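# Park the bike in the floor rack, kickstand up

## Task

Get the bicycle into the floor stand so that one of its wheels sits in the slot, near the slot's closed end, with the kickstand raised completely. When you finish, the bike must be motionless and touched by nothing except the rack: no wall, furniture or loose item may be in contact with it. The rack is loose on the floor and can be shoved. The robot must not topple or finish leaning, or the task fails.

## Robot and tools

ROBOT. TidyBot++: one mobile base (0.54 m long, 0.50 m wide, 0.38 m high, four powered casters) with a single seven-joint arm and a two-finger gripper. There is only one arm, so every arm argument addresses it alone. The shoulder sits 0.12 m ahead of the base centre, 0.68 m above the floor. Segments: upper arm 0.42 m, forearm 0.31 m, hand 0.31 m. At the start the arm is folded with the hand pointing down, reaching up to 0.08 m beyond the base front, elbow up to 1.15 m high. Two cameras: base_camera (fixed on the front of the base about 0.34 m up, 644x364 image) and wrist_camera (on the hand, looking along the fingers, 644x476 fisheye).

FRAMES. Base frame: metres, origin on the floor below the base centre, x ahead, y to the left, z up. hand_pose and hand_target are reported in it; the reported point lies between the finger pads, the hand's z axis runs along the fingers and its y axis is the closing direction. The odometry frame is where the base frame was when the scene began; base_odometry counts wheel rotation only (slip looks like travel), heading in rad, left positive, from -3.142 to 3.142. base_tilt is in degrees, forward and right positive.

move. Arguments: base, joints, target, speeds, cameras, blocking. Motions in one call start together.
- base: an object of relative offsets from where the base currently is, measured along its own axes at the moment the command begins. translate_m: metres, forward positive, -2 to 2. strafe_m: metres, left positive, -2 to 2. rotate_rad: radians, counter-clockwise seen from above positive, -6.3 to 6.3.
- joints: an object of absolute targets by name. joint_1_rad to joint_7_rad are radians; joint_2_rad is limited to -2.249..2.249, joint_4_rad to -2.579..2.579, joint_6_rad to -2.099..2.099, the rest are continuous and take the shorter way round (send steps of under half a turn to go further). joint_1_rad positive turns the arm clockwise from above, the opposite sense to rotate_rad. gripper_pos is 0 (open, pad gap about 85 mm) to 1 (closed); gap is roughly 85 x (1 - gripper_pos) mm.
- target: one list of seven numbers, [x, y, z, qw, qx, qy, qz], an absolute hand pose in the base frame: metres then a unit quaternion. With target, joints may contain only gripper_pos.
- speeds: caps for this call only. translate_m and strafe_m 0.05 to 0.5 m/s, rotate_rad 0.1 to 1.57 rad/s. When translating and strafing together, cap only one of the two.
- cameras: list of "base_camera", "wrist_camera" or "all"; omitted means all, [] means none.
- blocking: true (default) returns once everything rests; false returns after about 0.5 s while motion continues. A later move overrides only the joints or base it names.
An unknown key makes the call invalid; an out-of-range value gets it refused.

wait(seconds 0 to 10, cameras): commands nothing, returns state and images; returns early when running moves come to rest. stop(cameras): brakes all running motions, which then report "stopped". zoom_image(camera, region [x0, y0, x1, y1] in pixels, at most 504x504): a closer look at the latest image of that camera. read_manual: only licence texts. finished_scene(scene = current scene number): ends the scene irreversibly; the bike must already be parked and remain so.

RESULT LINES. joint_positions, hand_pose, hand_target (where the hand would be with all joints on target), base_odometry, base_tilt, motor_effort (percent of maximum, signed toward higher joint values, bracketed value is the peak during the last action). base_status, joint_status and hand_status give done, moving, off_target, not_followed, stopped, contact_stop, time_out, torque_fault or limit_stop_at_motor_heat. "move" is done or the worst status. "joint command not followed" or "pose unreachable" with "cause:" means a check withheld the arm targets (e.g. self-collision). on_its_own lists things the robot did unbidden; "earlier move" reports a non-blocking move; "pictures" names the images in order. Warnings: ARM HIT, MOTOR HOT, OVER-TEMPERATURE FAULT. A contact_stop, time_out, torque fault or refusal cancels the remaining move, wait and finished_scene calls of that reply.

HAND TIPS. hand_status is done within 10 mm and 2 degrees; typical landing is within 3 cm. To correct, add (wanted position minus hand_pose) to your last target. Unreachable poses wander up to 10 s then time_out. Poses pointing forward, low and close to the base go badly and may drive the arm into the base; no check prevents that. To hold still, resend hand_target, not hand_pose. A held load makes the arm sag; never command a loaded joint to its current reading. Closed fingers squeeze 100 to 150 N and keep squeezing.

HAZARDS. Something may occasionally tug on what you hold. The robot can tip if the arm snags something above about 0.6 m while the base moves, if a raised hand is pushed or pulled sideways, or if the stretched arm swings sideways; retracting the arm or backing away rights it. Torque sensor limits are 104.5 N m (joints 1 to 4) and 51.3 N m (joints 5 to 7); exceeding one freezes the arm for 10 s. A blocked base keeps shoving until it times out. Holding loads or straining heats motors until the arm sinks. Avoid dropping or releasing moving parts, slamming, hard pushes, and overloading or twisting the gripper, including gripping hard on something still resting on a surface. Take care not to shove the unanchored rack.

Each tool is called after "Emit:" as name([rows], argument=value, ...), one row to a line, values as JSON.

## Session

Emit:
move()

Scene clock: 0.00 s.
base_odometry: x=+0.000 y=+0.000 heading=+0.000
base_tilt: forward=+0.2 right=-0.5
base_status: not commanded
joint_positions: joint_1_rad=+0.021 joint_2_rad=-0.359 joint_3_rad=+3.182 joint_4_rad=-2.528 joint_5_rad=+0.030 joint_6_rad=-0.910 joint_7_rad=+1.573 gripper_pos=+0.000
joint_status: not commanded
motor_effort: joint_1_rad=+0 joint_2_rad=+0 joint_3_rad=+0 joint_4_rad=+15 joint_5_rad=+0 joint_6_rad=+1 joint_7_rad=+1
hand_pose: x=+0.2504 y=-0.0125 z=+0.5881 quat_wxyz=(+0.006, +0.999, -0.020, +0.031) (m; base frame)
hand_target: x=+0.2499 y=-0.0125 z=+0.5878 quat_wxyz=(+0.006, +0.999, -0.020, +0.031) (m; base frame)
hand_status: not commanded
pictures: base_camera, wrist_camera

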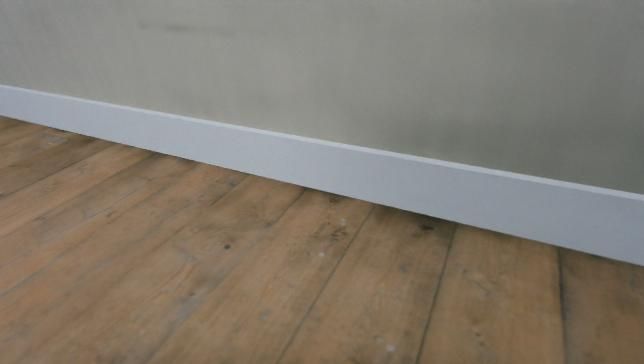

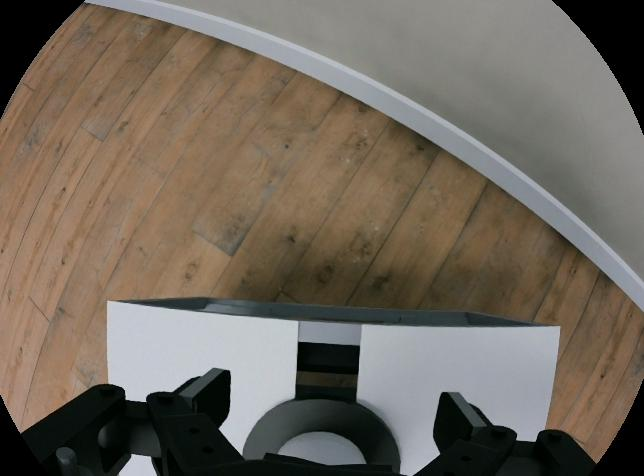

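Emit:
move(base={"rotate_rad": 1.2}, cameras=["base_camera"])

Emit:
move(joints={"joint_6_rad": 0.35})

Scene clock: 3.53 s.
move: done
base_odometry: x=+0.000 y=+0.000 heading=+1.199
base_tilt: forward=+0.2 right=-0.5
base_status: done
joint_positions: joint_1_rad=+0.021 joint_2_rad=-0.359 joint_3_rad=+3.182 joint_4_rad=-2.528 joint_5_rad=+0.030 joint_6_rad=-0.910 joint_7_rad=+1.573 gripper_pos=+0.000
joint_status: not commanded
motor_effort: joint_1_rad=+1(1) joint_2_rad=+1(1) joint_3_rad=+0(1) joint_4_rad=+15(16) joint_5_rad=+0(2) joint_6_rad=+1(1) joint_7_rad=+1(1)
hand_pose: x=+0.2504 y=-0.0125 z=+0.5881 quat_wxyz=(+0.006, +0.999, -0.020, +0.031) (m; base frame)
hand_target: x=+0.2499 y=-0.0125 z=+0.5878 quat_wxyz=(+0.006, +0.999, -0.020, +0.031) (m; base frame)
hand_status: not commanded
pictures: base_camera

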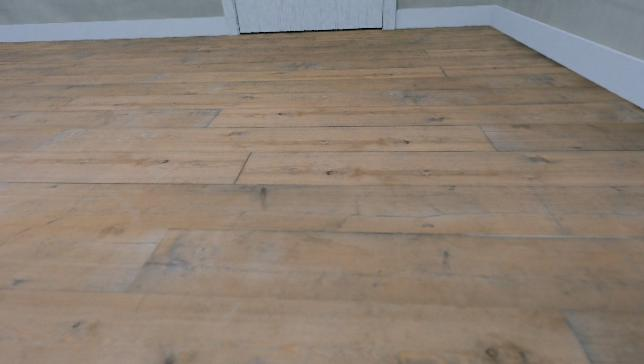

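Scene clock: 5.40 s.
move: done
base_odometry: x=+0.000 y=+0.000 heading=+1.199
base_tilt: forward=+0.2 right=-0.5
base_status: not commanded
joint_positions: joint_1_rad=+0.021 joint_2_rad=-0.359 joint_3_rad=+3.182 joint_4_rad=-2.527 joint_5_rad=+0.030 joint_6_rad=+0.298 joint_7_rad=+1.573 gripper_pos=+0.000
joint_status: all done
motor_effort: joint_1_rad=+0(1) joint_2_rad=-5(5) joint_3_rad=+0(0) joint_4_rad=+20(21) joint_5_rad=+1(2) joint_6_rad=+9(9) joint_7_rad=+1(1)
hand_pose: x=+0.5284 y=-0.0219 z=+0.8073 quat_wxyz=(+0.018, +0.805, -0.013, +0.593) (m; base frame)
hand_target: x=+0.5322 y=-0.0219 z=+0.8217 quat_wxyz=(+0.018, +0.789, -0.012, +0.613) (m; base frame)
hand_status: not commanded
pictures: base_camera, wrist_camera
camera_calibration:
wrist_camera: T_world_to_cam=[[0.0627543, -0.994037, 0.0891769, -0.124559], [-0.288677, -0.103612, -0.951803, 0.980503], [0.955368, 0.0339864, -0.293458, -0.134418], [0, 0, 0, 1]] pos_world=[0.419284, -0.0176552, 0.904908]

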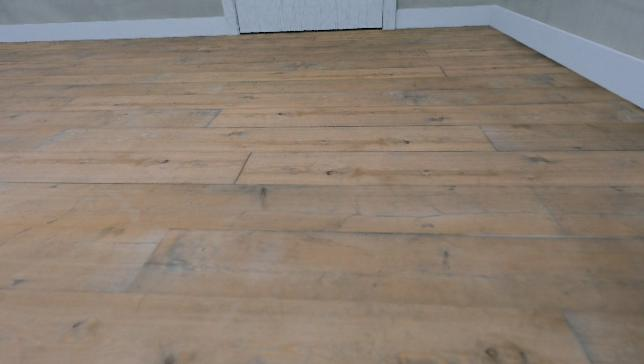

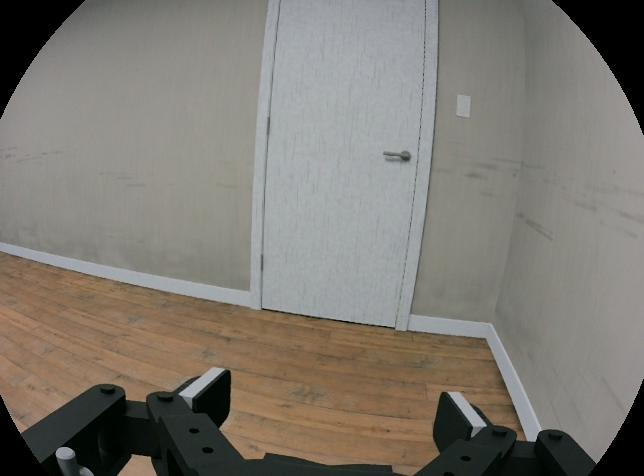

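Emit:
move(base={"rotate_rad": 1.3})

Emit:
move(base={"rotate_rad": 1.3})

Emit:
move(base={"rotate_rad": 1.3})

Scene clock: 7.80 s.
move: done
base_odometry: x=+0.000 y=+0.000 heading=+2.499
base_tilt: forward=+0.2 right=-0.5
base_status: done
joint_positions: joint_1_rad=+0.021 joint_2_rad=-0.359 joint_3_rad=+3.182 joint_4_rad=-2.527 joint_5_rad=+0.030 joint_6_rad=+0.298 joint_7_rad=+1.573 gripper_pos=+0.000
joint_status: not commanded
motor_effort: joint_1_rad=+1(2) joint_2_rad=-5(7) joint_3_rad=+0(1) joint_4_rad=+20(21) joint_5_rad=+1(2) joint_6_rad=+9(9) joint_7_rad=+1(1)
hand_pose: x=+0.5284 y=-0.0218 z=+0.8074 quat_wxyz=(+0.017, +0.804, -0.013, +0.594) (m; base frame)
hand_target: x=+0.5322 y=-0.0219 z=+0.8217 quat_wxyz=(+0.018, +0.789, -0.012, +0.613) (m; base frame)
hand_status: not commanded
pictures: base_camera, wrist_camera
camera_calibration:
wrist_camera: T_world_to_cam=[[0.0629105, -0.994025, 0.0892024, -0.124598], [-0.288427, -0.103674, -0.951873, 0.980509], [0.955433, 0.0341543, -0.293226, -0.134642], [0, 0, 0, 1]] pos_world=[0.419286, -0.0176017, 0.904954]

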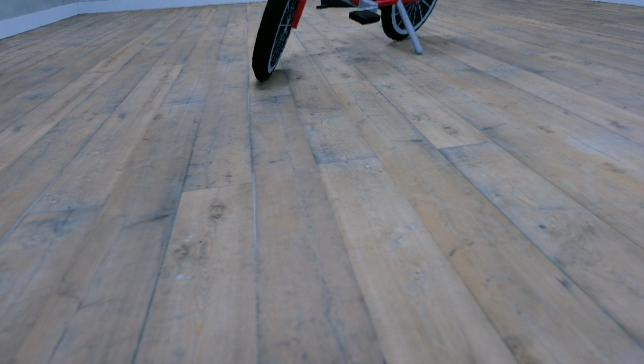

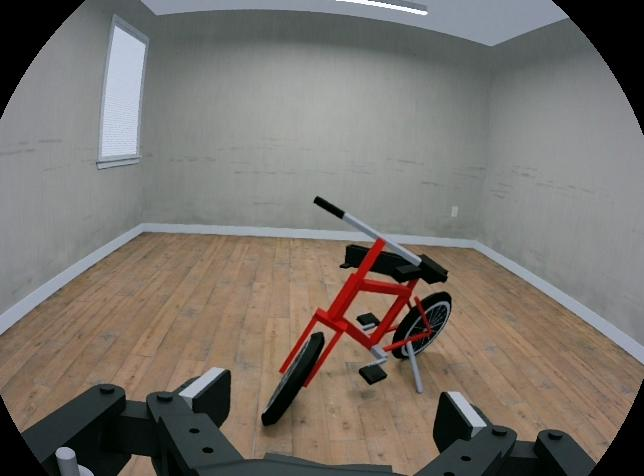

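Scene clock: 9.90 s.
move: done
base_odometry: x=+0.000 y=+0.000 heading=-2.485
base_tilt: forward=+0.2 right=-0.5
base_status: done
joint_positions: joint_1_rad=+0.021 joint_2_rad=-0.359 joint_3_rad=+3.182 joint_4_rad=-2.527 joint_5_rad=+0.030 joint_6_rad=+0.298 joint_7_rad=+1.573 gripper_pos=+0.000
joint_status: not commanded
motor_effort: joint_1_rad=+0(2) joint_2_rad=-5(6) joint_3_rad=+0(2) joint_4_rad=+19(21) joint_5_rad=+0(2) joint_6_rad=+8(9) joint_7_rad=+1(1)
hand_pose: x=+0.5284 y=-0.0218 z=+0.8074 quat_wxyz=(+0.017, +0.804, -0.013, +0.594) (m; base frame)
hand_target: x=+0.5322 y=-0.0219 z=+0.8217 quat_wxyz=(+0.018, +0.789, -0.012, +0.613) (m; base frame)
hand_status: not commanded
pictures: base_camera, wrist_camera
camera_calibration:
wrist_camera: T_world_to_cam=[[0.0629885, -0.994019, 0.0892151, -0.124618], [-0.288302, -0.103705, -0.951907, 0.980512], [0.955465, 0.0342383, -0.29311, -0.134754], [0, 0, 0, 1]] pos_world=[0.419286, -0.0175749, 0.904977]

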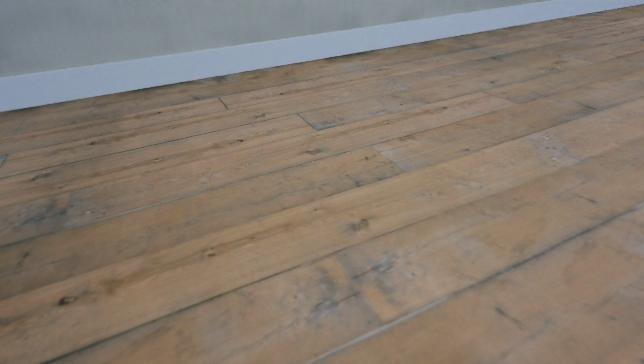

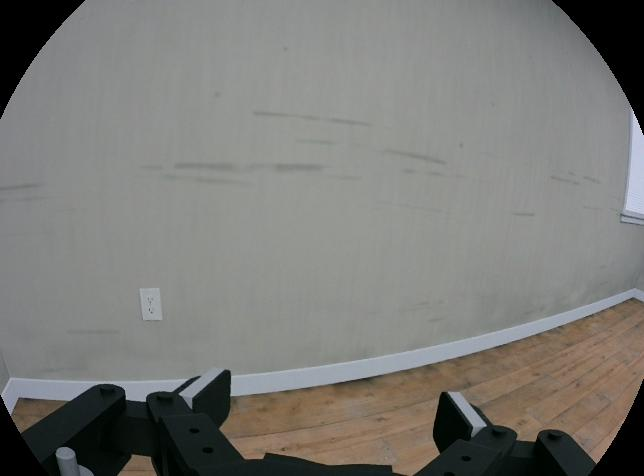

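Scene clock: 12.00 s.
move: done
base_odometry: x=+0.000 y=+0.000 heading=-1.186
base_tilt: forward=+0.2 right=-0.5
base_status: done
joint_positions: joint_1_rad=+0.021 joint_2_rad=-0.359 joint_3_rad=+3.182 joint_4_rad=-2.527 joint_5_rad=+0.030 joint_6_rad=+0.298 joint_7_rad=+1.573 gripper_pos=+0.000
joint_status: not commanded
motor_effort: joint_1_rad=+1(2) joint_2_rad=-5(6) joint_3_rad=+0(1) joint_4_rad=+20(21) joint_5_rad=+0(2) joint_6_rad=+9(9) joint_7_rad=+1(1)
hand_pose: x=+0.5285 y=-0.0218 z=+0.8075 quat_wxyz=(+0.017, +0.804, -0.013, +0.594) (m; base frame)
hand_target: x=+0.5322 y=-0.0219 z=+0.8217 quat_wxyz=(+0.018, +0.789, -0.012, +0.613) (m; base frame)
hand_status: not commanded
pictures: base_camera, wrist_camera
camera_calibration:
wrist_camera: T_world_to_cam=[[0.0630619, -0.994012, 0.0892342, -0.124642], [-0.288119, -0.103738, -0.951959, 0.980517], [0.955516, 0.0343222, -0.292936, -0.134923], [0, 0, 0, 1]] pos_world=[0.419287, -0.017548, 0.905011]

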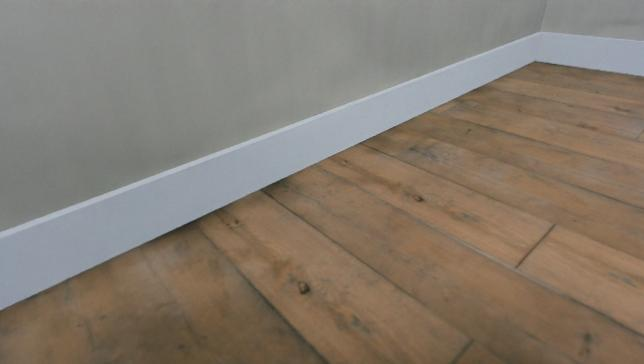

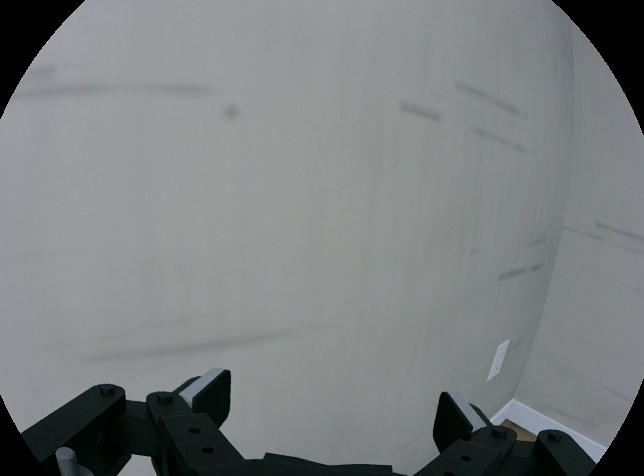

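Emit:
move(base={"rotate_rad": 3.0})

Emit:
move(base={"rotate_rad": 0.7})

Emit:
move(base={"rotate_rad": 0.7})

Scene clock: 15.63 s.
move: done
base_odometry: x=+0.000 y=+0.000 heading=+1.814
base_tilt: forward=+0.2 right=-0.5
base_status: done
joint_positions: joint_1_rad=+0.021 joint_2_rad=-0.359 joint_3_rad=+3.182 joint_4_rad=-2.527 joint_5_rad=+0.030 joint_6_rad=+0.298 joint_7_rad=+1.573 gripper_pos=+0.000
joint_status: not commanded
motor_effort: joint_1_rad=+0(2) joint_2_rad=-5(6) joint_3_rad=+0(1) joint_4_rad=+19(21) joint_5_rad=+0(2) joint_6_rad=+7(9) joint_7_rad=+1(1)
hand_pose: x=+0.5285 y=-0.0218 z=+0.8076 quat_wxyz=(+0.017, +0.804, -0.013, +0.594) (m; base frame)
hand_target: x=+0.5322 y=-0.0219 z=+0.8217 quat_wxyz=(+0.018, +0.789, -0.012, +0.613) (m; base frame)
hand_status: not commanded
pictures: base_camera, wrist_camera
camera_calibration:
wrist_camera: T_world_to_cam=[[0.0628967, -0.99402, 0.0892596, -0.124643], [-0.287902, -0.103706, -0.952028, 0.980528], [0.955592, 0.0341813, -0.292704, -0.135149], [0, 0, 0, 1]] pos_world=[0.419283, -0.0175916, 0.905057]

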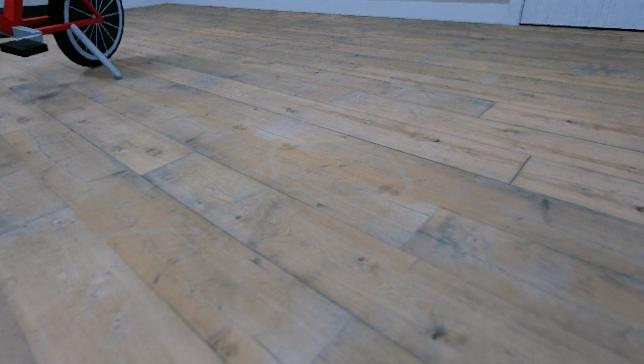

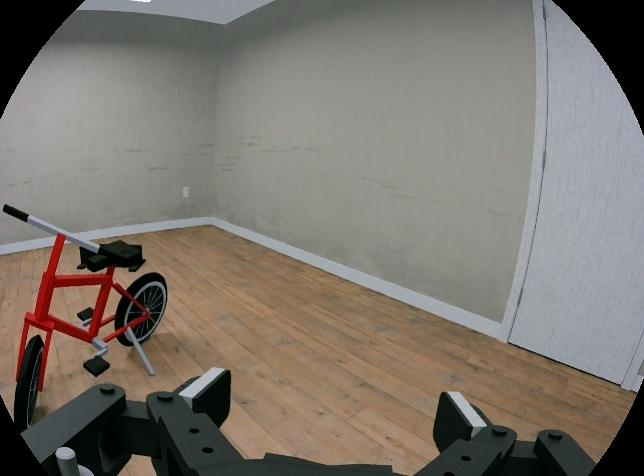

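Scene clock: 17.27 s.
move: done
base_odometry: x=+0.000 y=+0.000 heading=+2.513
base_tilt: forward=+0.2 right=-0.5
base_status: done
joint_positions: joint_1_rad=+0.021 joint_2_rad=-0.359 joint_3_rad=+3.182 joint_4_rad=-2.527 joint_5_rad=+0.030 joint_6_rad=+0.298 joint_7_rad=+1.573 gripper_pos=+0.000
joint_status: not commanded
motor_effort: joint_1_rad=+1(2) joint_2_rad=-4(6) joint_3_rad=+0(1) joint_4_rad=+20(21) joint_5_rad=+1(2) joint_6_rad=+8(9) joint_7_rad=+1(1)
hand_pose: x=+0.5285 y=-0.0217 z=+0.8076 quat_wxyz=(+0.017, +0.804, -0.013, +0.594) (m; base frame)
hand_target: x=+0.5322 y=-0.0219 z=+0.8217 quat_wxyz=(+0.018, +0.789, -0.012, +0.613) (m; base frame)
hand_status: not commanded
pictures: base_camera, wrist_camera
camera_calibration:
wrist_camera: T_world_to_cam=[[0.0631012, -0.994008, 0.0892596, -0.124667], [-0.287881, -0.103765, -0.952028, 0.980525], [0.955585, 0.0343779, -0.292704, -0.135148], [0, 0, 0, 1]] pos_world=[0.419287, -0.0175298, 0.905057]

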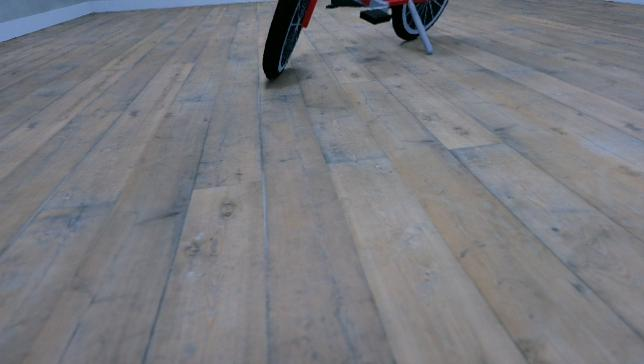

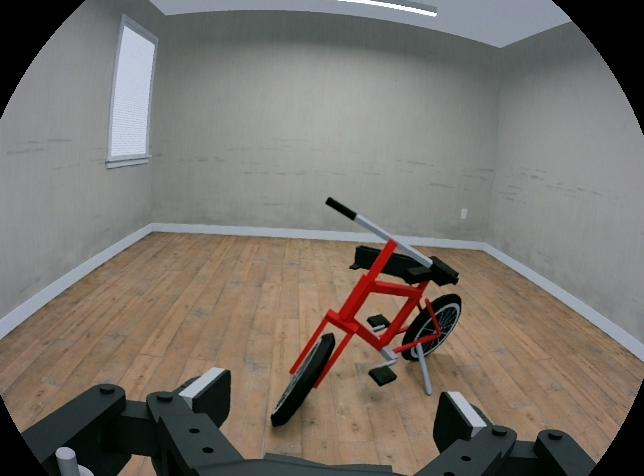

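Scene clock: 18.90 s.
move: done
base_odometry: x=+0.000 y=+0.000 heading=-3.070
base_tilt: forward=+0.2 right=-0.5
base_status: done
joint_positions: joint_1_rad=+0.020 joint_2_rad=-0.359 joint_3_rad=+3.182 joint_4_rad=-2.527 joint_5_rad=+0.030 joint_6_rad=+0.298 joint_7_rad=+1.573 gripper_pos=+0.000
joint_status: not commanded
motor_effort: joint_1_rad=+0(2) joint_2_rad=-4(6) joint_3_rad=+0(1) joint_4_rad=+20(21) joint_5_rad=+0(2) joint_6_rad=+9(9) joint_7_rad=+1(1)
hand_pose: x=+0.5285 y=-0.0217 z=+0.8076 quat_wxyz=(+0.017, +0.804, -0.013, +0.594) (m; base frame)
hand_target: x=+0.5322 y=-0.0219 z=+0.8217 quat_wxyz=(+0.018, +0.789, -0.012, +0.613) (m; base frame)
hand_status: not commanded
pictures: base_camera, wrist_camera
camera_calibration:
wrist_camera: T_world_to_cam=[[0.0632764, -0.993996, 0.0892596, -0.124688], [-0.287863, -0.103816, -0.952028, 0.980523], [0.955579, 0.0345464, -0.292704, -0.135147], [0, 0, 0, 1]] pos_world=[0.41929, -0.0174769, 0.905057]

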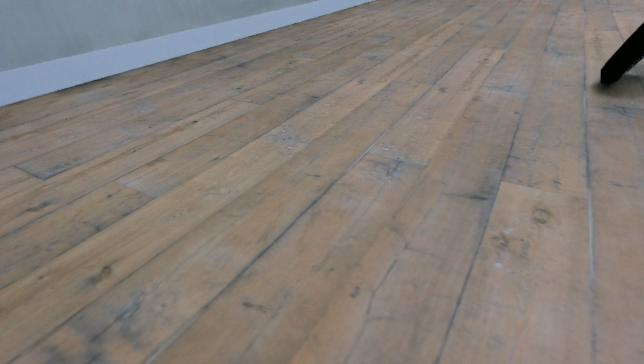

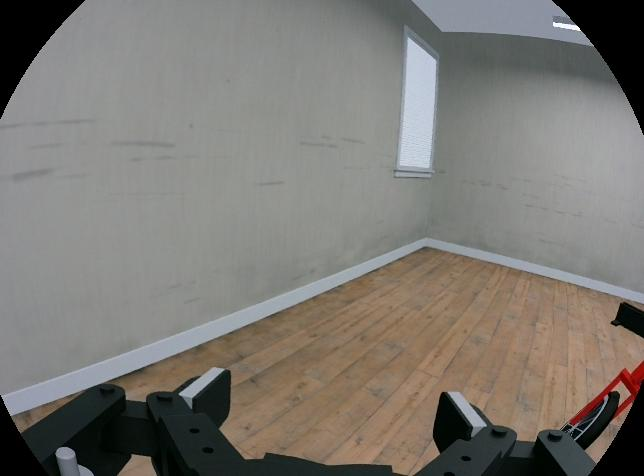

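Emit:
move(base={"rotate_rad": 1.25})

Emit:
move(base={"rotate_rad": 1.25})

Emit:
move(base={"rotate_rad": 1.2})

Scene clock: 22.17 s.
move: done
base_odometry: x=+0.000 y=+0.000 heading=-1.821
base_tilt: forward=+0.2 right=-0.5
base_status: done
joint_positions: joint_1_rad=+0.020 joint_2_rad=-0.359 joint_3_rad=+3.182 joint_4_rad=-2.527 joint_5_rad=+0.030 joint_6_rad=+0.299 joint_7_rad=+1.573 gripper_pos=+0.000
joint_status: not commanded
motor_effort: joint_1_rad=+1(2) joint_2_rad=-5(6) joint_3_rad=+0(1) joint_4_rad=+20(21) joint_5_rad=+0(2) joint_6_rad=+8(9) joint_7_rad=+1(1)
hand_pose: x=+0.5285 y=-0.0216 z=+0.8076 quat_wxyz=(+0.017, +0.804, -0.013, +0.594) (m; base frame)
hand_target: x=+0.5322 y=-0.0219 z=+0.8217 quat_wxyz=(+0.018, +0.789, -0.012, +0.613) (m; base frame)
hand_status: not commanded
pictures: base_camera, wrist_camera
camera_calibration:
wrist_camera: T_world_to_cam=[[0.0633885, -0.993989, 0.089266, -0.124707], [-0.287793, -0.103852, -0.952045, 0.980524], [0.955593, 0.0346586, -0.292646, -0.135203], [0, 0, 0, 1]] pos_world=[0.419291, -0.0174414, 0.905068]

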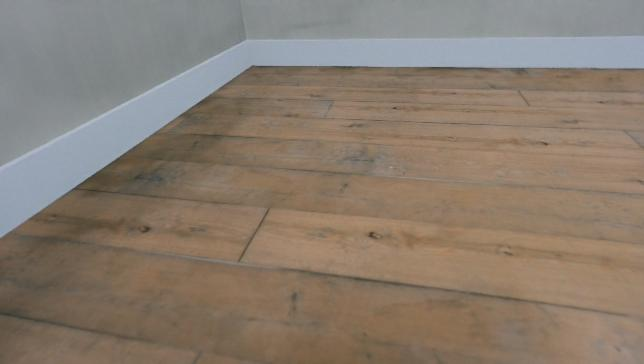

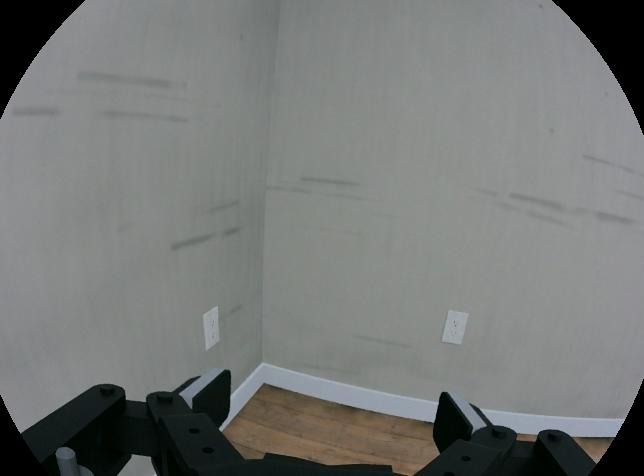

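Scene clock: 24.23 s.
move: done
base_odometry: x=+0.000 y=+0.000 heading=-0.571
base_tilt: forward=+0.1 right=-0.5
base_status: done
joint_positions: joint_1_rad=+0.020 joint_2_rad=-0.359 joint_3_rad=+3.182 joint_4_rad=-2.527 joint_5_rad=+0.030 joint_6_rad=+0.299 joint_7_rad=+1.573 gripper_pos=+0.000
joint_status: not commanded
motor_effort: joint_1_rad=+1(2) joint_2_rad=-5(6) joint_3_rad=+0(1) joint_4_rad=+20(21) joint_5_rad=-1(2) joint_6_rad=+8(9) joint_7_rad=+1(1)
hand_pose: x=+0.5285 y=-0.0216 z=+0.8076 quat_wxyz=(+0.017, +0.804, -0.012, +0.594) (m; base frame)
hand_target: x=+0.5322 y=-0.0219 z=+0.8217 quat_wxyz=(+0.018, +0.789, -0.012, +0.613) (m; base frame)
hand_status: not commanded
pictures: base_camera, wrist_camera
camera_calibration:
wrist_camera: T_world_to_cam=[[0.0635006, -0.993981, 0.0892724, -0.124725], [-0.287722, -0.103889, -0.952062, 0.980524], [0.955606, 0.0347709, -0.292588, -0.135259], [0, 0, 0, 1]] pos_world=[0.419293, -0.017406, 0.90508]

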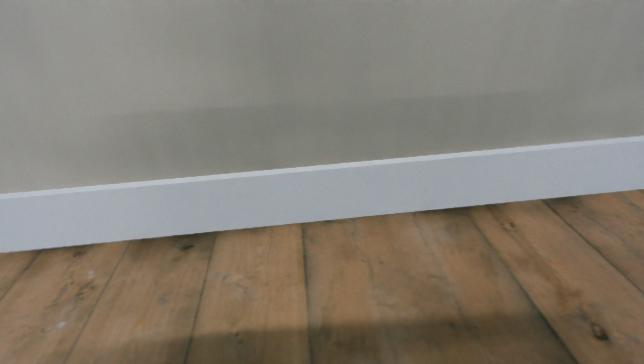

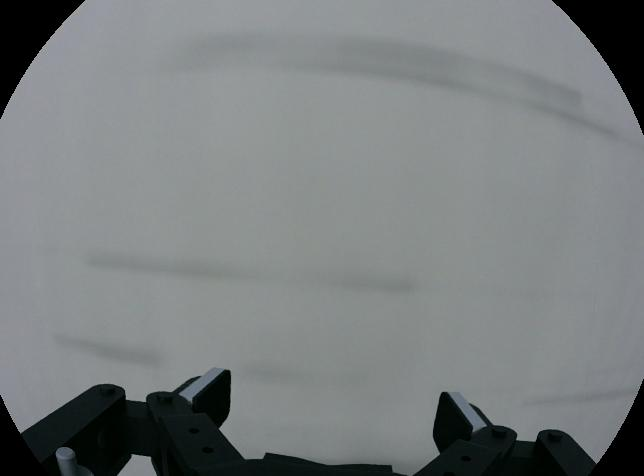

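Scene clock: 26.27 s.
move: done
base_odometry: x=+0.000 y=+0.000 heading=+0.628
base_tilt: forward=+0.1 right=-0.5
base_status: done
joint_positions: joint_1_rad=+0.020 joint_2_rad=-0.359 joint_3_rad=+3.182 joint_4_rad=-2.527 joint_5_rad=+0.030 joint_6_rad=+0.299 joint_7_rad=+1.573 gripper_pos=+0.000
joint_status: not commanded
motor_effort: joint_1_rad=+0(1) joint_2_rad=-4(7) joint_3_rad=+0(1) joint_4_rad=+19(21) joint_5_rad=+1(2) joint_6_rad=+8(9) joint_7_rad=+1(1)
hand_pose: x=+0.5285 y=-0.0216 z=+0.8076 quat_wxyz=(+0.017, +0.804, -0.012, +0.594) (m; base frame)
hand_target: x=+0.5322 y=-0.0219 z=+0.8217 quat_wxyz=(+0.018, +0.789, -0.012, +0.613) (m; base frame)
hand_status: not commanded
pictures: base_camera, wrist_camera
camera_calibration:
wrist_camera: T_world_to_cam=[[0.0635298, -0.993979, 0.0892724, -0.124729], [-0.287719, -0.103897, -0.952062, 0.980524], [0.955605, 0.0347989, -0.292588, -0.135259], [0, 0, 0, 1]] pos_world=[0.419294, -0.0173972, 0.90508]

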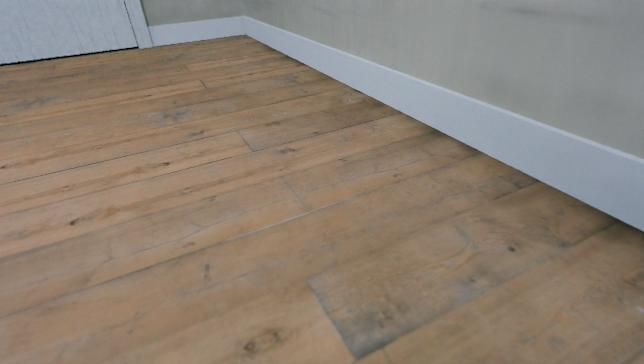

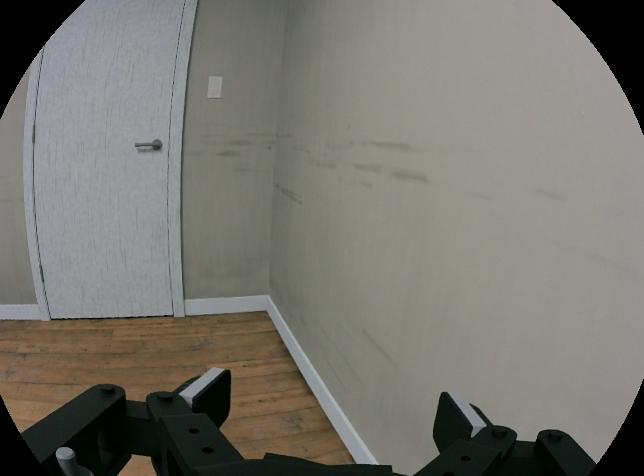

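Emit:
move(base={"rotate_rad": 1.6})

Emit:
zoom_image(camera="wrist_camera", region=[130, 150, 530, 450])

Scene clock: 29.17 s.
move: done
base_odometry: x=+0.000 y=+0.000 heading=+2.228
base_tilt: forward=+0.2 right=-0.5
base_status: done
joint_positions: joint_1_rad=+0.020 joint_2_rad=-0.359 joint_3_rad=+3.182 joint_4_rad=-2.527 joint_5_rad=+0.030 joint_6_rad=+0.299 joint_7_rad=+1.573 gripper_pos=+0.000
joint_status: not commanded
motor_effort: joint_1_rad=+0(2) joint_2_rad=-4(6) joint_3_rad=+0(2) joint_4_rad=+20(21) joint_5_rad=+1(2) joint_6_rad=+8(9) joint_7_rad=+1(1)
hand_pose: x=+0.5285 y=-0.0216 z=+0.8076 quat_wxyz=(+0.017, +0.804, -0.012, +0.594) (m; base frame)
hand_target: x=+0.5322 y=-0.0219 z=+0.8217 quat_wxyz=(+0.018, +0.789, -0.012, +0.613) (m; base frame)
hand_status: not commanded
pictures: base_camera, wrist_camera
camera_calibration:
wrist_camera: T_world_to_cam=[[0.063525, -0.993979, 0.0892787, -0.124733], [-0.287661, -0.1039, -0.95208, 0.980526], [0.955623, 0.0347988, -0.29253, -0.135315], [0, 0, 0, 1]] pos_world=[0.419293, -0.017397, 0.905091]

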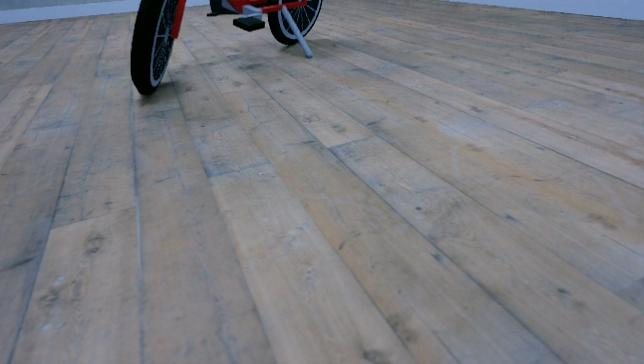

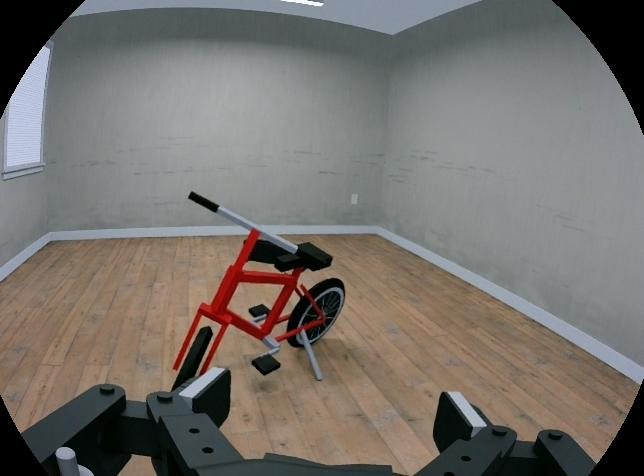

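Scaled by 1.260.

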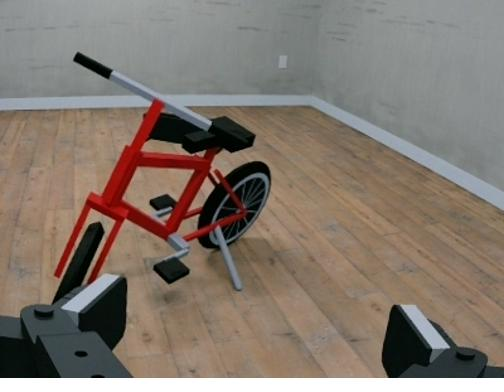

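Emit:
zoom_image(camera="wrist_camera", region=[180, 200, 380, 350])

Emit:
zoom_image(camera="base_camera", region=[100, 0, 400, 150])

Emit:
zoom_image(camera="wrist_camera", region=[300, 200, 640, 420])

Emit:
zoom_image(camera="wrist_camera", region=[0, 200, 240, 420])

Scaled by 2.520.

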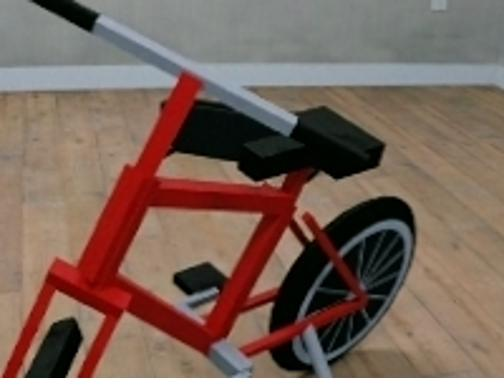

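Scaled by 1.680.

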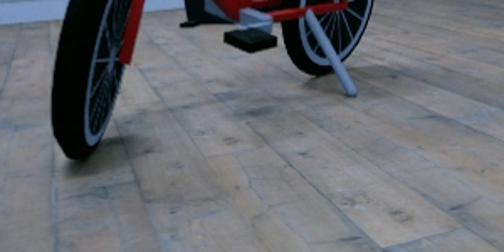

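Scaled by 1.482.

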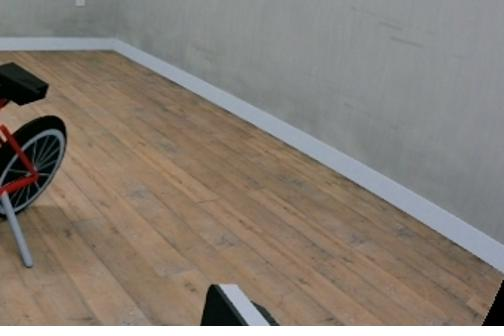

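Scaled by 2.100.

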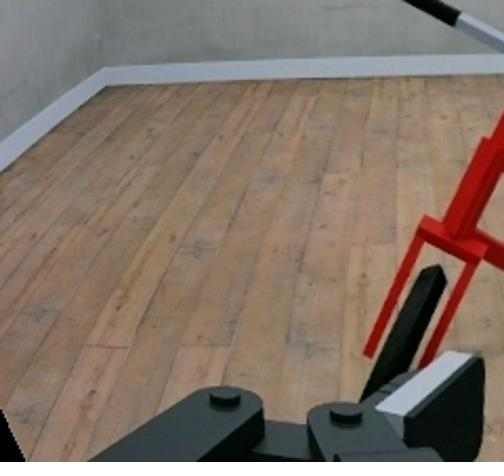

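Emit:
move(base={"translate_m": 1.0, "strafe_m": -1.2})

Emit:
move(base={"rotate_rad": 1.0})

Emit:
move(base={"rotate_rad": 1.0})

Scene clock: 36.93 s.
move: done
base_odometry: x=+0.340 y=+1.525 heading=+2.228
base_tilt: forward=+0.2 right=-0.5
base_status: done
joint_positions: joint_1_rad=+0.020 joint_2_rad=-0.360 joint_3_rad=+3.182 joint_4_rad=-2.527 joint_5_rad=+0.030 joint_6_rad=+0.299 joint_7_rad=+1.573 gripper_pos=+0.000
joint_status: not commanded
motor_effort: joint_1_rad=+1(1) joint_2_rad=-4(6) joint_3_rad=+0(1) joint_4_rad=+20(22) joint_5_rad=+1(2) joint_6_rad=+8(9) joint_7_rad=+1(1)
hand_pose: x=+0.5285 y=-0.0216 z=+0.8080 quat_wxyz=(+0.017, +0.804, -0.012, +0.594) (m; base frame)
hand_target: x=+0.5322 y=-0.0219 z=+0.8217 quat_wxyz=(+0.018, +0.789, -0.012, +0.613) (m; base frame)
hand_status: not commanded
pictures: base_camera, wrist_camera
camera_calibration:
wrist_camera: T_world_to_cam=[[0.0634387, -0.993975, 0.089382, -0.124804], [-0.286658, -0.103937, -0.952378, 0.980577], [0.95593, 0.0347956, -0.291524, -0.136212], [0, 0, 0, 1]] pos_world=[0.419217, -0.0173939, 0.905326]

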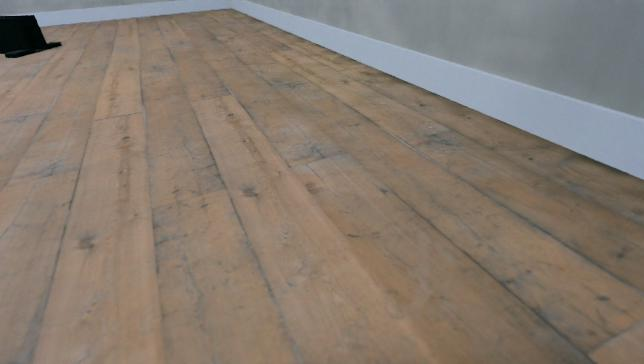

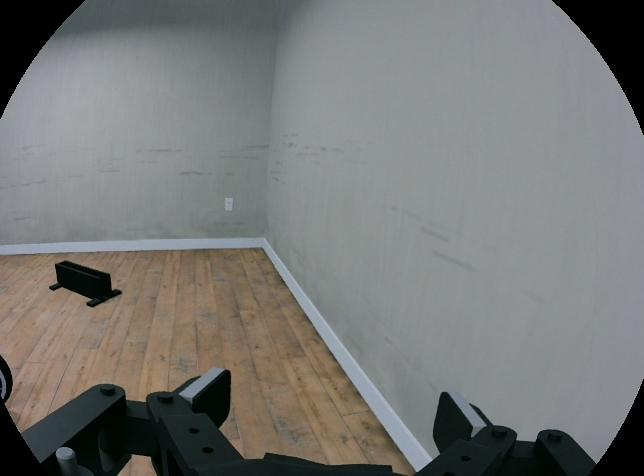

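Scene clock: 38.83 s.
move: done
base_odometry: x=+0.340 y=+1.525 heading=-3.056
base_tilt: forward=+0.2 right=-0.5
base_status: done
joint_positions: joint_1_rad=+0.020 joint_2_rad=-0.360 joint_3_rad=+3.182 joint_4_rad=-2.527 joint_5_rad=+0.030 joint_6_rad=+0.299 joint_7_rad=+1.573 gripper_pos=+0.000
joint_status: not commanded
motor_effort: joint_1_rad=+0(2) joint_2_rad=-5(6) joint_3_rad=+0(1) joint_4_rad=+20(21) joint_5_rad=+0(2) joint_6_rad=+8(9) joint_7_rad=+1(1)
hand_pose: x=+0.5285 y=-0.0215 z=+0.8080 quat_wxyz=(+0.017, +0.804, -0.012, +0.594) (m; base frame)
hand_target: x=+0.5322 y=-0.0219 z=+0.8217 quat_wxyz=(+0.018, +0.789, -0.012, +0.613) (m; base frame)
hand_status: not commanded
pictures: base_camera, wrist_camera
camera_calibration:
wrist_camera: T_world_to_cam=[[0.0635264, -0.993969, 0.089382, -0.124814], [-0.286649, -0.103962, -0.952378, 0.980575], [0.955927, 0.0348799, -0.291524, -0.136212], [0, 0, 0, 1]] pos_world=[0.419218, -0.0173675, 0.905326]

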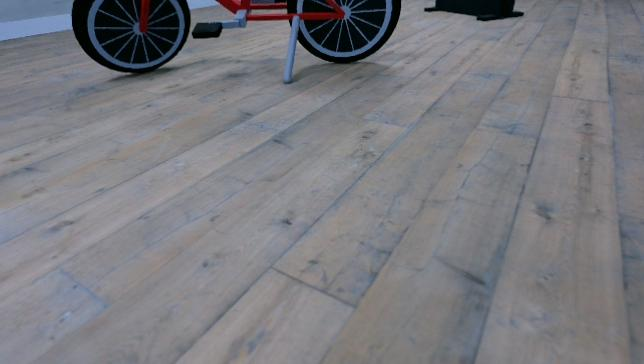

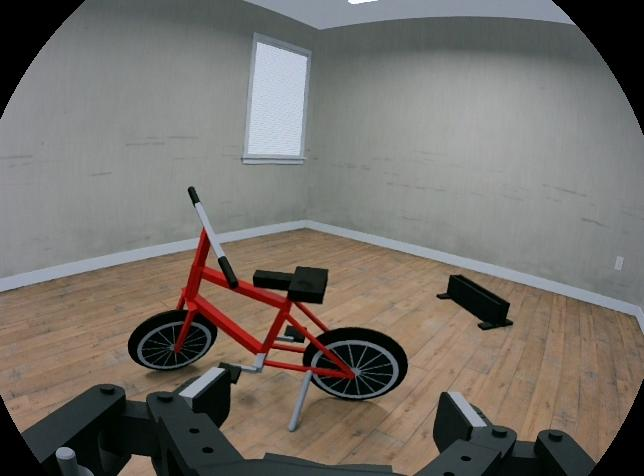

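Scene clock: 40.70 s.
move: done
base_odometry: x=+0.340 y=+1.525 heading=-2.056
base_tilt: forward=+0.2 right=-0.5
base_status: done
joint_positions: joint_1_rad=+0.020 joint_2_rad=-0.360 joint_3_rad=+3.182 joint_4_rad=-2.527 joint_5_rad=+0.030 joint_6_rad=+0.299 joint_7_rad=+1.573 gripper_pos=+0.000
joint_status: not commanded
motor_effort: joint_1_rad=+1(2) joint_2_rad=-4(6) joint_3_rad=+0(1) joint_4_rad=+21(21) joint_5_rad=+0(2) joint_6_rad=+8(9) joint_7_rad=+1(1)
hand_pose: x=+0.5285 y=-0.0215 z=+0.8080 quat_wxyz=(+0.017, +0.804, -0.012, +0.594) (m; base frame)
hand_target: x=+0.5322 y=-0.0219 z=+0.8217 quat_wxyz=(+0.018, +0.789, -0.012, +0.613) (m; base frame)
hand_status: not commanded
pictures: base_camera, wrist_camera
camera_calibration:
wrist_camera: T_world_to_cam=[[0.0635848, -0.993966, 0.089382, -0.124821], [-0.286642, -0.103979, -0.952378, 0.980575], [0.955925, 0.0349361, -0.291524, -0.136212], [0, 0, 0, 1]] pos_world=[0.419219, -0.0173498, 0.905326]

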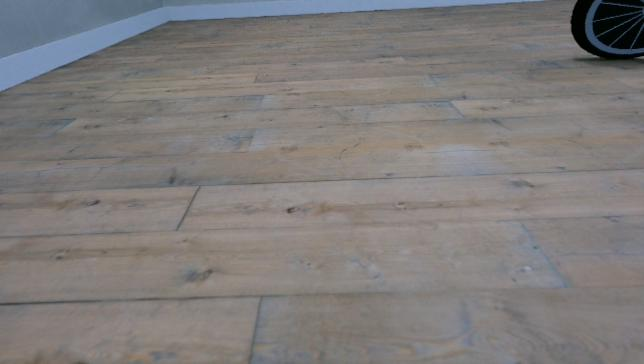

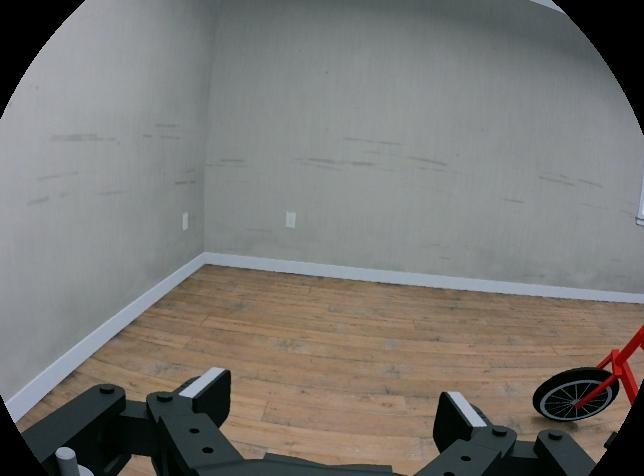

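Emit:
move(base={"translate_m": -0.186, "strafe_m": -1.95, "rotate_rad": -1.0})

Scene clock: 51.10 s.
move: done
base_odometry: x=-1.298 y=+2.599 heading=-3.057
base_tilt: forward=+0.2 right=-0.5
base_status: done
joint_positions: joint_1_rad=+0.020 joint_2_rad=-0.359 joint_3_rad=+3.182 joint_4_rad=-2.527 joint_5_rad=+0.030 joint_6_rad=+0.300 joint_7_rad=+1.573 gripper_pos=+0.000
joint_status: not commanded
motor_effort: joint_1_rad=+1(2) joint_2_rad=-5(7) joint_3_rad=+0(3) joint_4_rad=+20(21) joint_5_rad=+1(2) joint_6_rad=+8(9) joint_7_rad=+1(1)
hand_pose: x=+0.5287 y=-0.0212 z=+0.8080 quat_wxyz=(+0.017, +0.804, -0.012, +0.594) (m; base frame)
hand_target: x=+0.5322 y=-0.0219 z=+0.8217 quat_wxyz=(+0.018, +0.789, -0.012, +0.613) (m; base frame)
hand_status: not commanded
pictures: base_camera, wrist_camera
camera_calibration:
wrist_camera: T_world_to_cam=[[0.0642584, -0.993911, 0.0895098, -0.124995], [-0.286415, -0.10429, -0.952413, 0.980544], [0.955948, 0.0355636, -0.291372, -0.136447], [0, 0, 0, 1]] pos_world=[0.41931, -0.017121, 0.905314]

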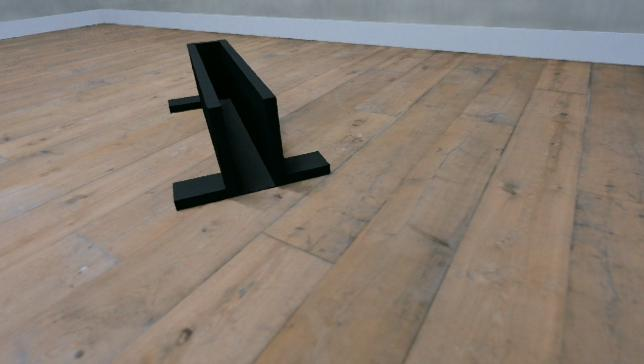

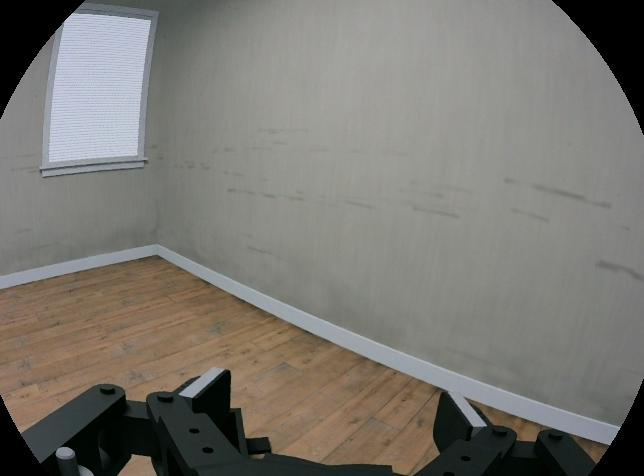

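Emit:
zoom_image(camera="base_camera", region=[150, 20, 350, 220])

Scaled by 2.520.

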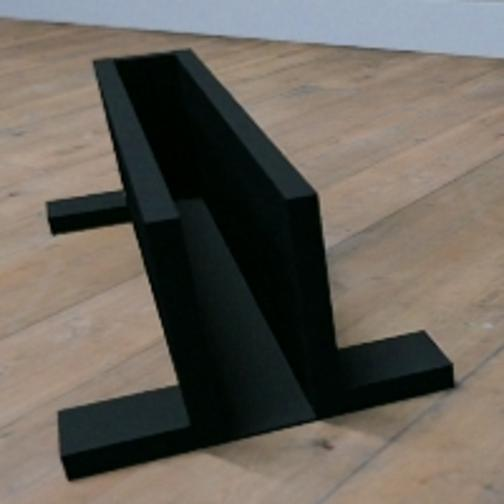

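Emit:
move(base={"translate_m": 0.307, "strafe_m": -0.528, "rotate_rad": 1.897}, joints={"joint_6_rad": -0.91})

Scene clock: 65.40 s.
move: done
base_odometry: x=-1.649 y=+3.100 heading=-1.160
base_tilt: forward=+0.2 right=-0.5
base_status: done
joint_positions: joint_1_rad=+0.020 joint_2_rad=-0.360 joint_3_rad=+3.182 joint_4_rad=-2.527 joint_5_rad=+0.030 joint_6_rad=-0.855 joint_7_rad=+1.573 gripper_pos=+0.000
joint_status: all done
motor_effort: joint_1_rad=+0(1) joint_2_rad=+0(5) joint_3_rad=+0(1) joint_4_rad=+14(21) joint_5_rad=+0(2) joint_6_rad=+1(9) joint_7_rad=+1(1)
hand_pose: x=+0.2680 y=-0.0130 z=+0.5903 quat_wxyz=(+0.007, +0.998, -0.019, +0.060) (m; base frame)
hand_target: x=+0.2498 y=-0.0125 z=+0.5878 quat_wxyz=(+0.006, +0.999, -0.020, +0.031) (m; base frame)
hand_status: not commanded
pictures: base_camera, wrist_camera
camera_calibration:
wrist_camera: T_world_to_cam=[[0.0740617, -0.995855, -0.0528035, 0.00070986], [-0.989637, -0.0668615, -0.127072, 0.401193], [0.123015, 0.0616675, -0.990487, 0.685211], [0, 0, 0, 1]] pos_world=[0.312692, -0.014724, 0.72971]

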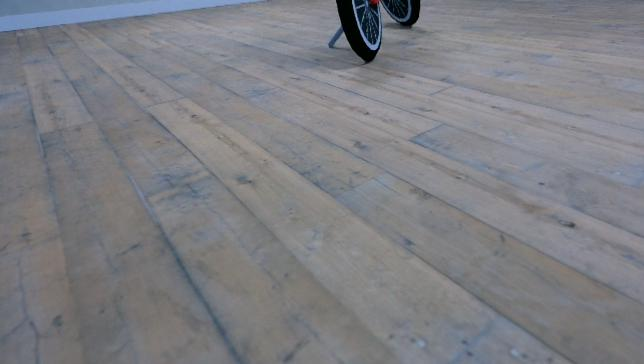

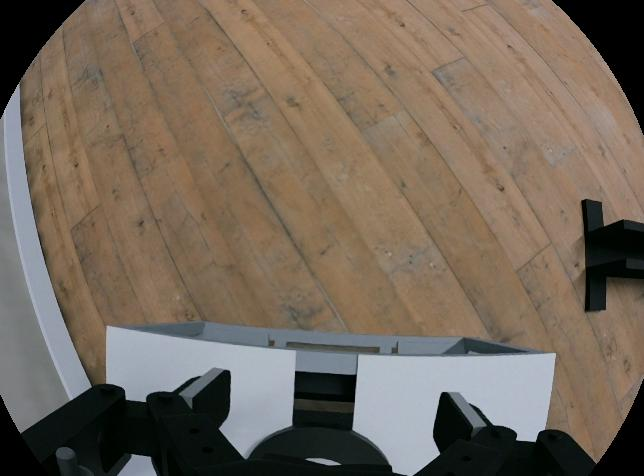

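Emit:
move(base={"translate_m": -0.094, "strafe_m": -0.843}, target=[0.45, 0.0, 0.40, 0, 0.7071, -0.7071, 0])

Scene clock: 70.93 s.
move: off_target
base_odometry: x=-2.459 y=+2.849 heading=-1.159
base_tilt: forward=+0.2 right=-0.5
base_status: done
joint_positions: joint_1_rad=-0.215 joint_2_rad=+0.657 joint_3_rad=+3.435 joint_4_rad=-2.276 joint_5_rad=-0.630 joint_6_rad=-0.365 joint_7_rad=+0.738 gripper_pos=+0.000
joint_status: not commanded
motor_effort: joint_1_rad=+0(2) joint_2_rad=-25(25) joint_3_rad=+2(2) joint_4_rad=+4(16) joint_5_rad=+1(2) joint_6_rad=+0(2) joint_7_rad=+1(1)
hand_pose: x=+0.4224 y=+0.0117 z=+0.4012 quat_wxyz=(+0.009, +0.743, -0.668, -0.037) (m; base frame)
hand_target: x=+0.4500 y=+0.0000 z=+0.4000 quat_wxyz=(+0.000, +0.707, -0.707, +0.000) (m; base frame)
hand_status: off_target (0.030 m and 7.5 deg from the pose sent, 0.264 m and 88.1 deg at the start)
pictures: base_camera, wrist_camera
camera_calibration:
wrist_camera: T_world_to_cam=[[-0.978245, -0.206657, -0.0181653, 0.425303], [-0.207234, 0.977487, 0.0396699, 0.122011], [0.00955828, 0.0425714, -0.999048, 0.529015], [0, 0, 0, 1]] pos_world=[0.436279, -0.0538932, 0.531397]

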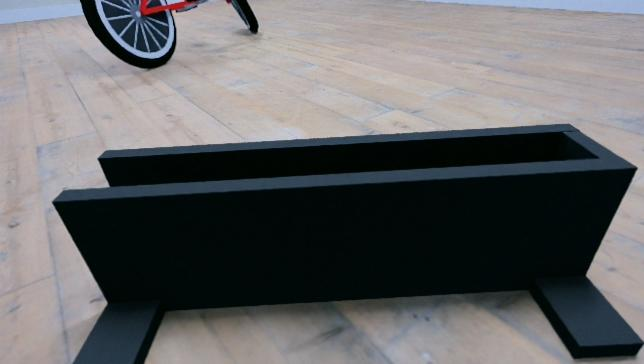

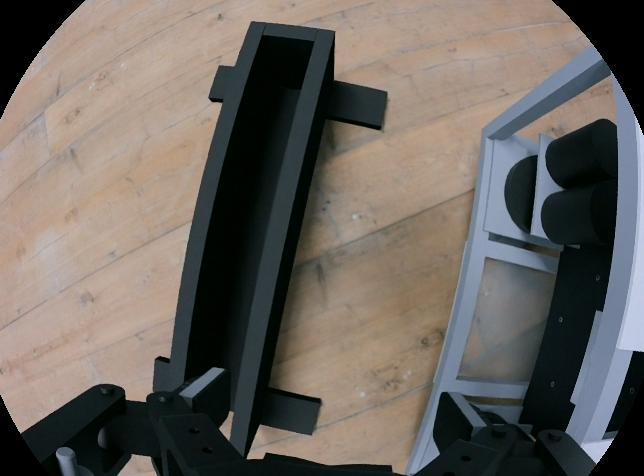

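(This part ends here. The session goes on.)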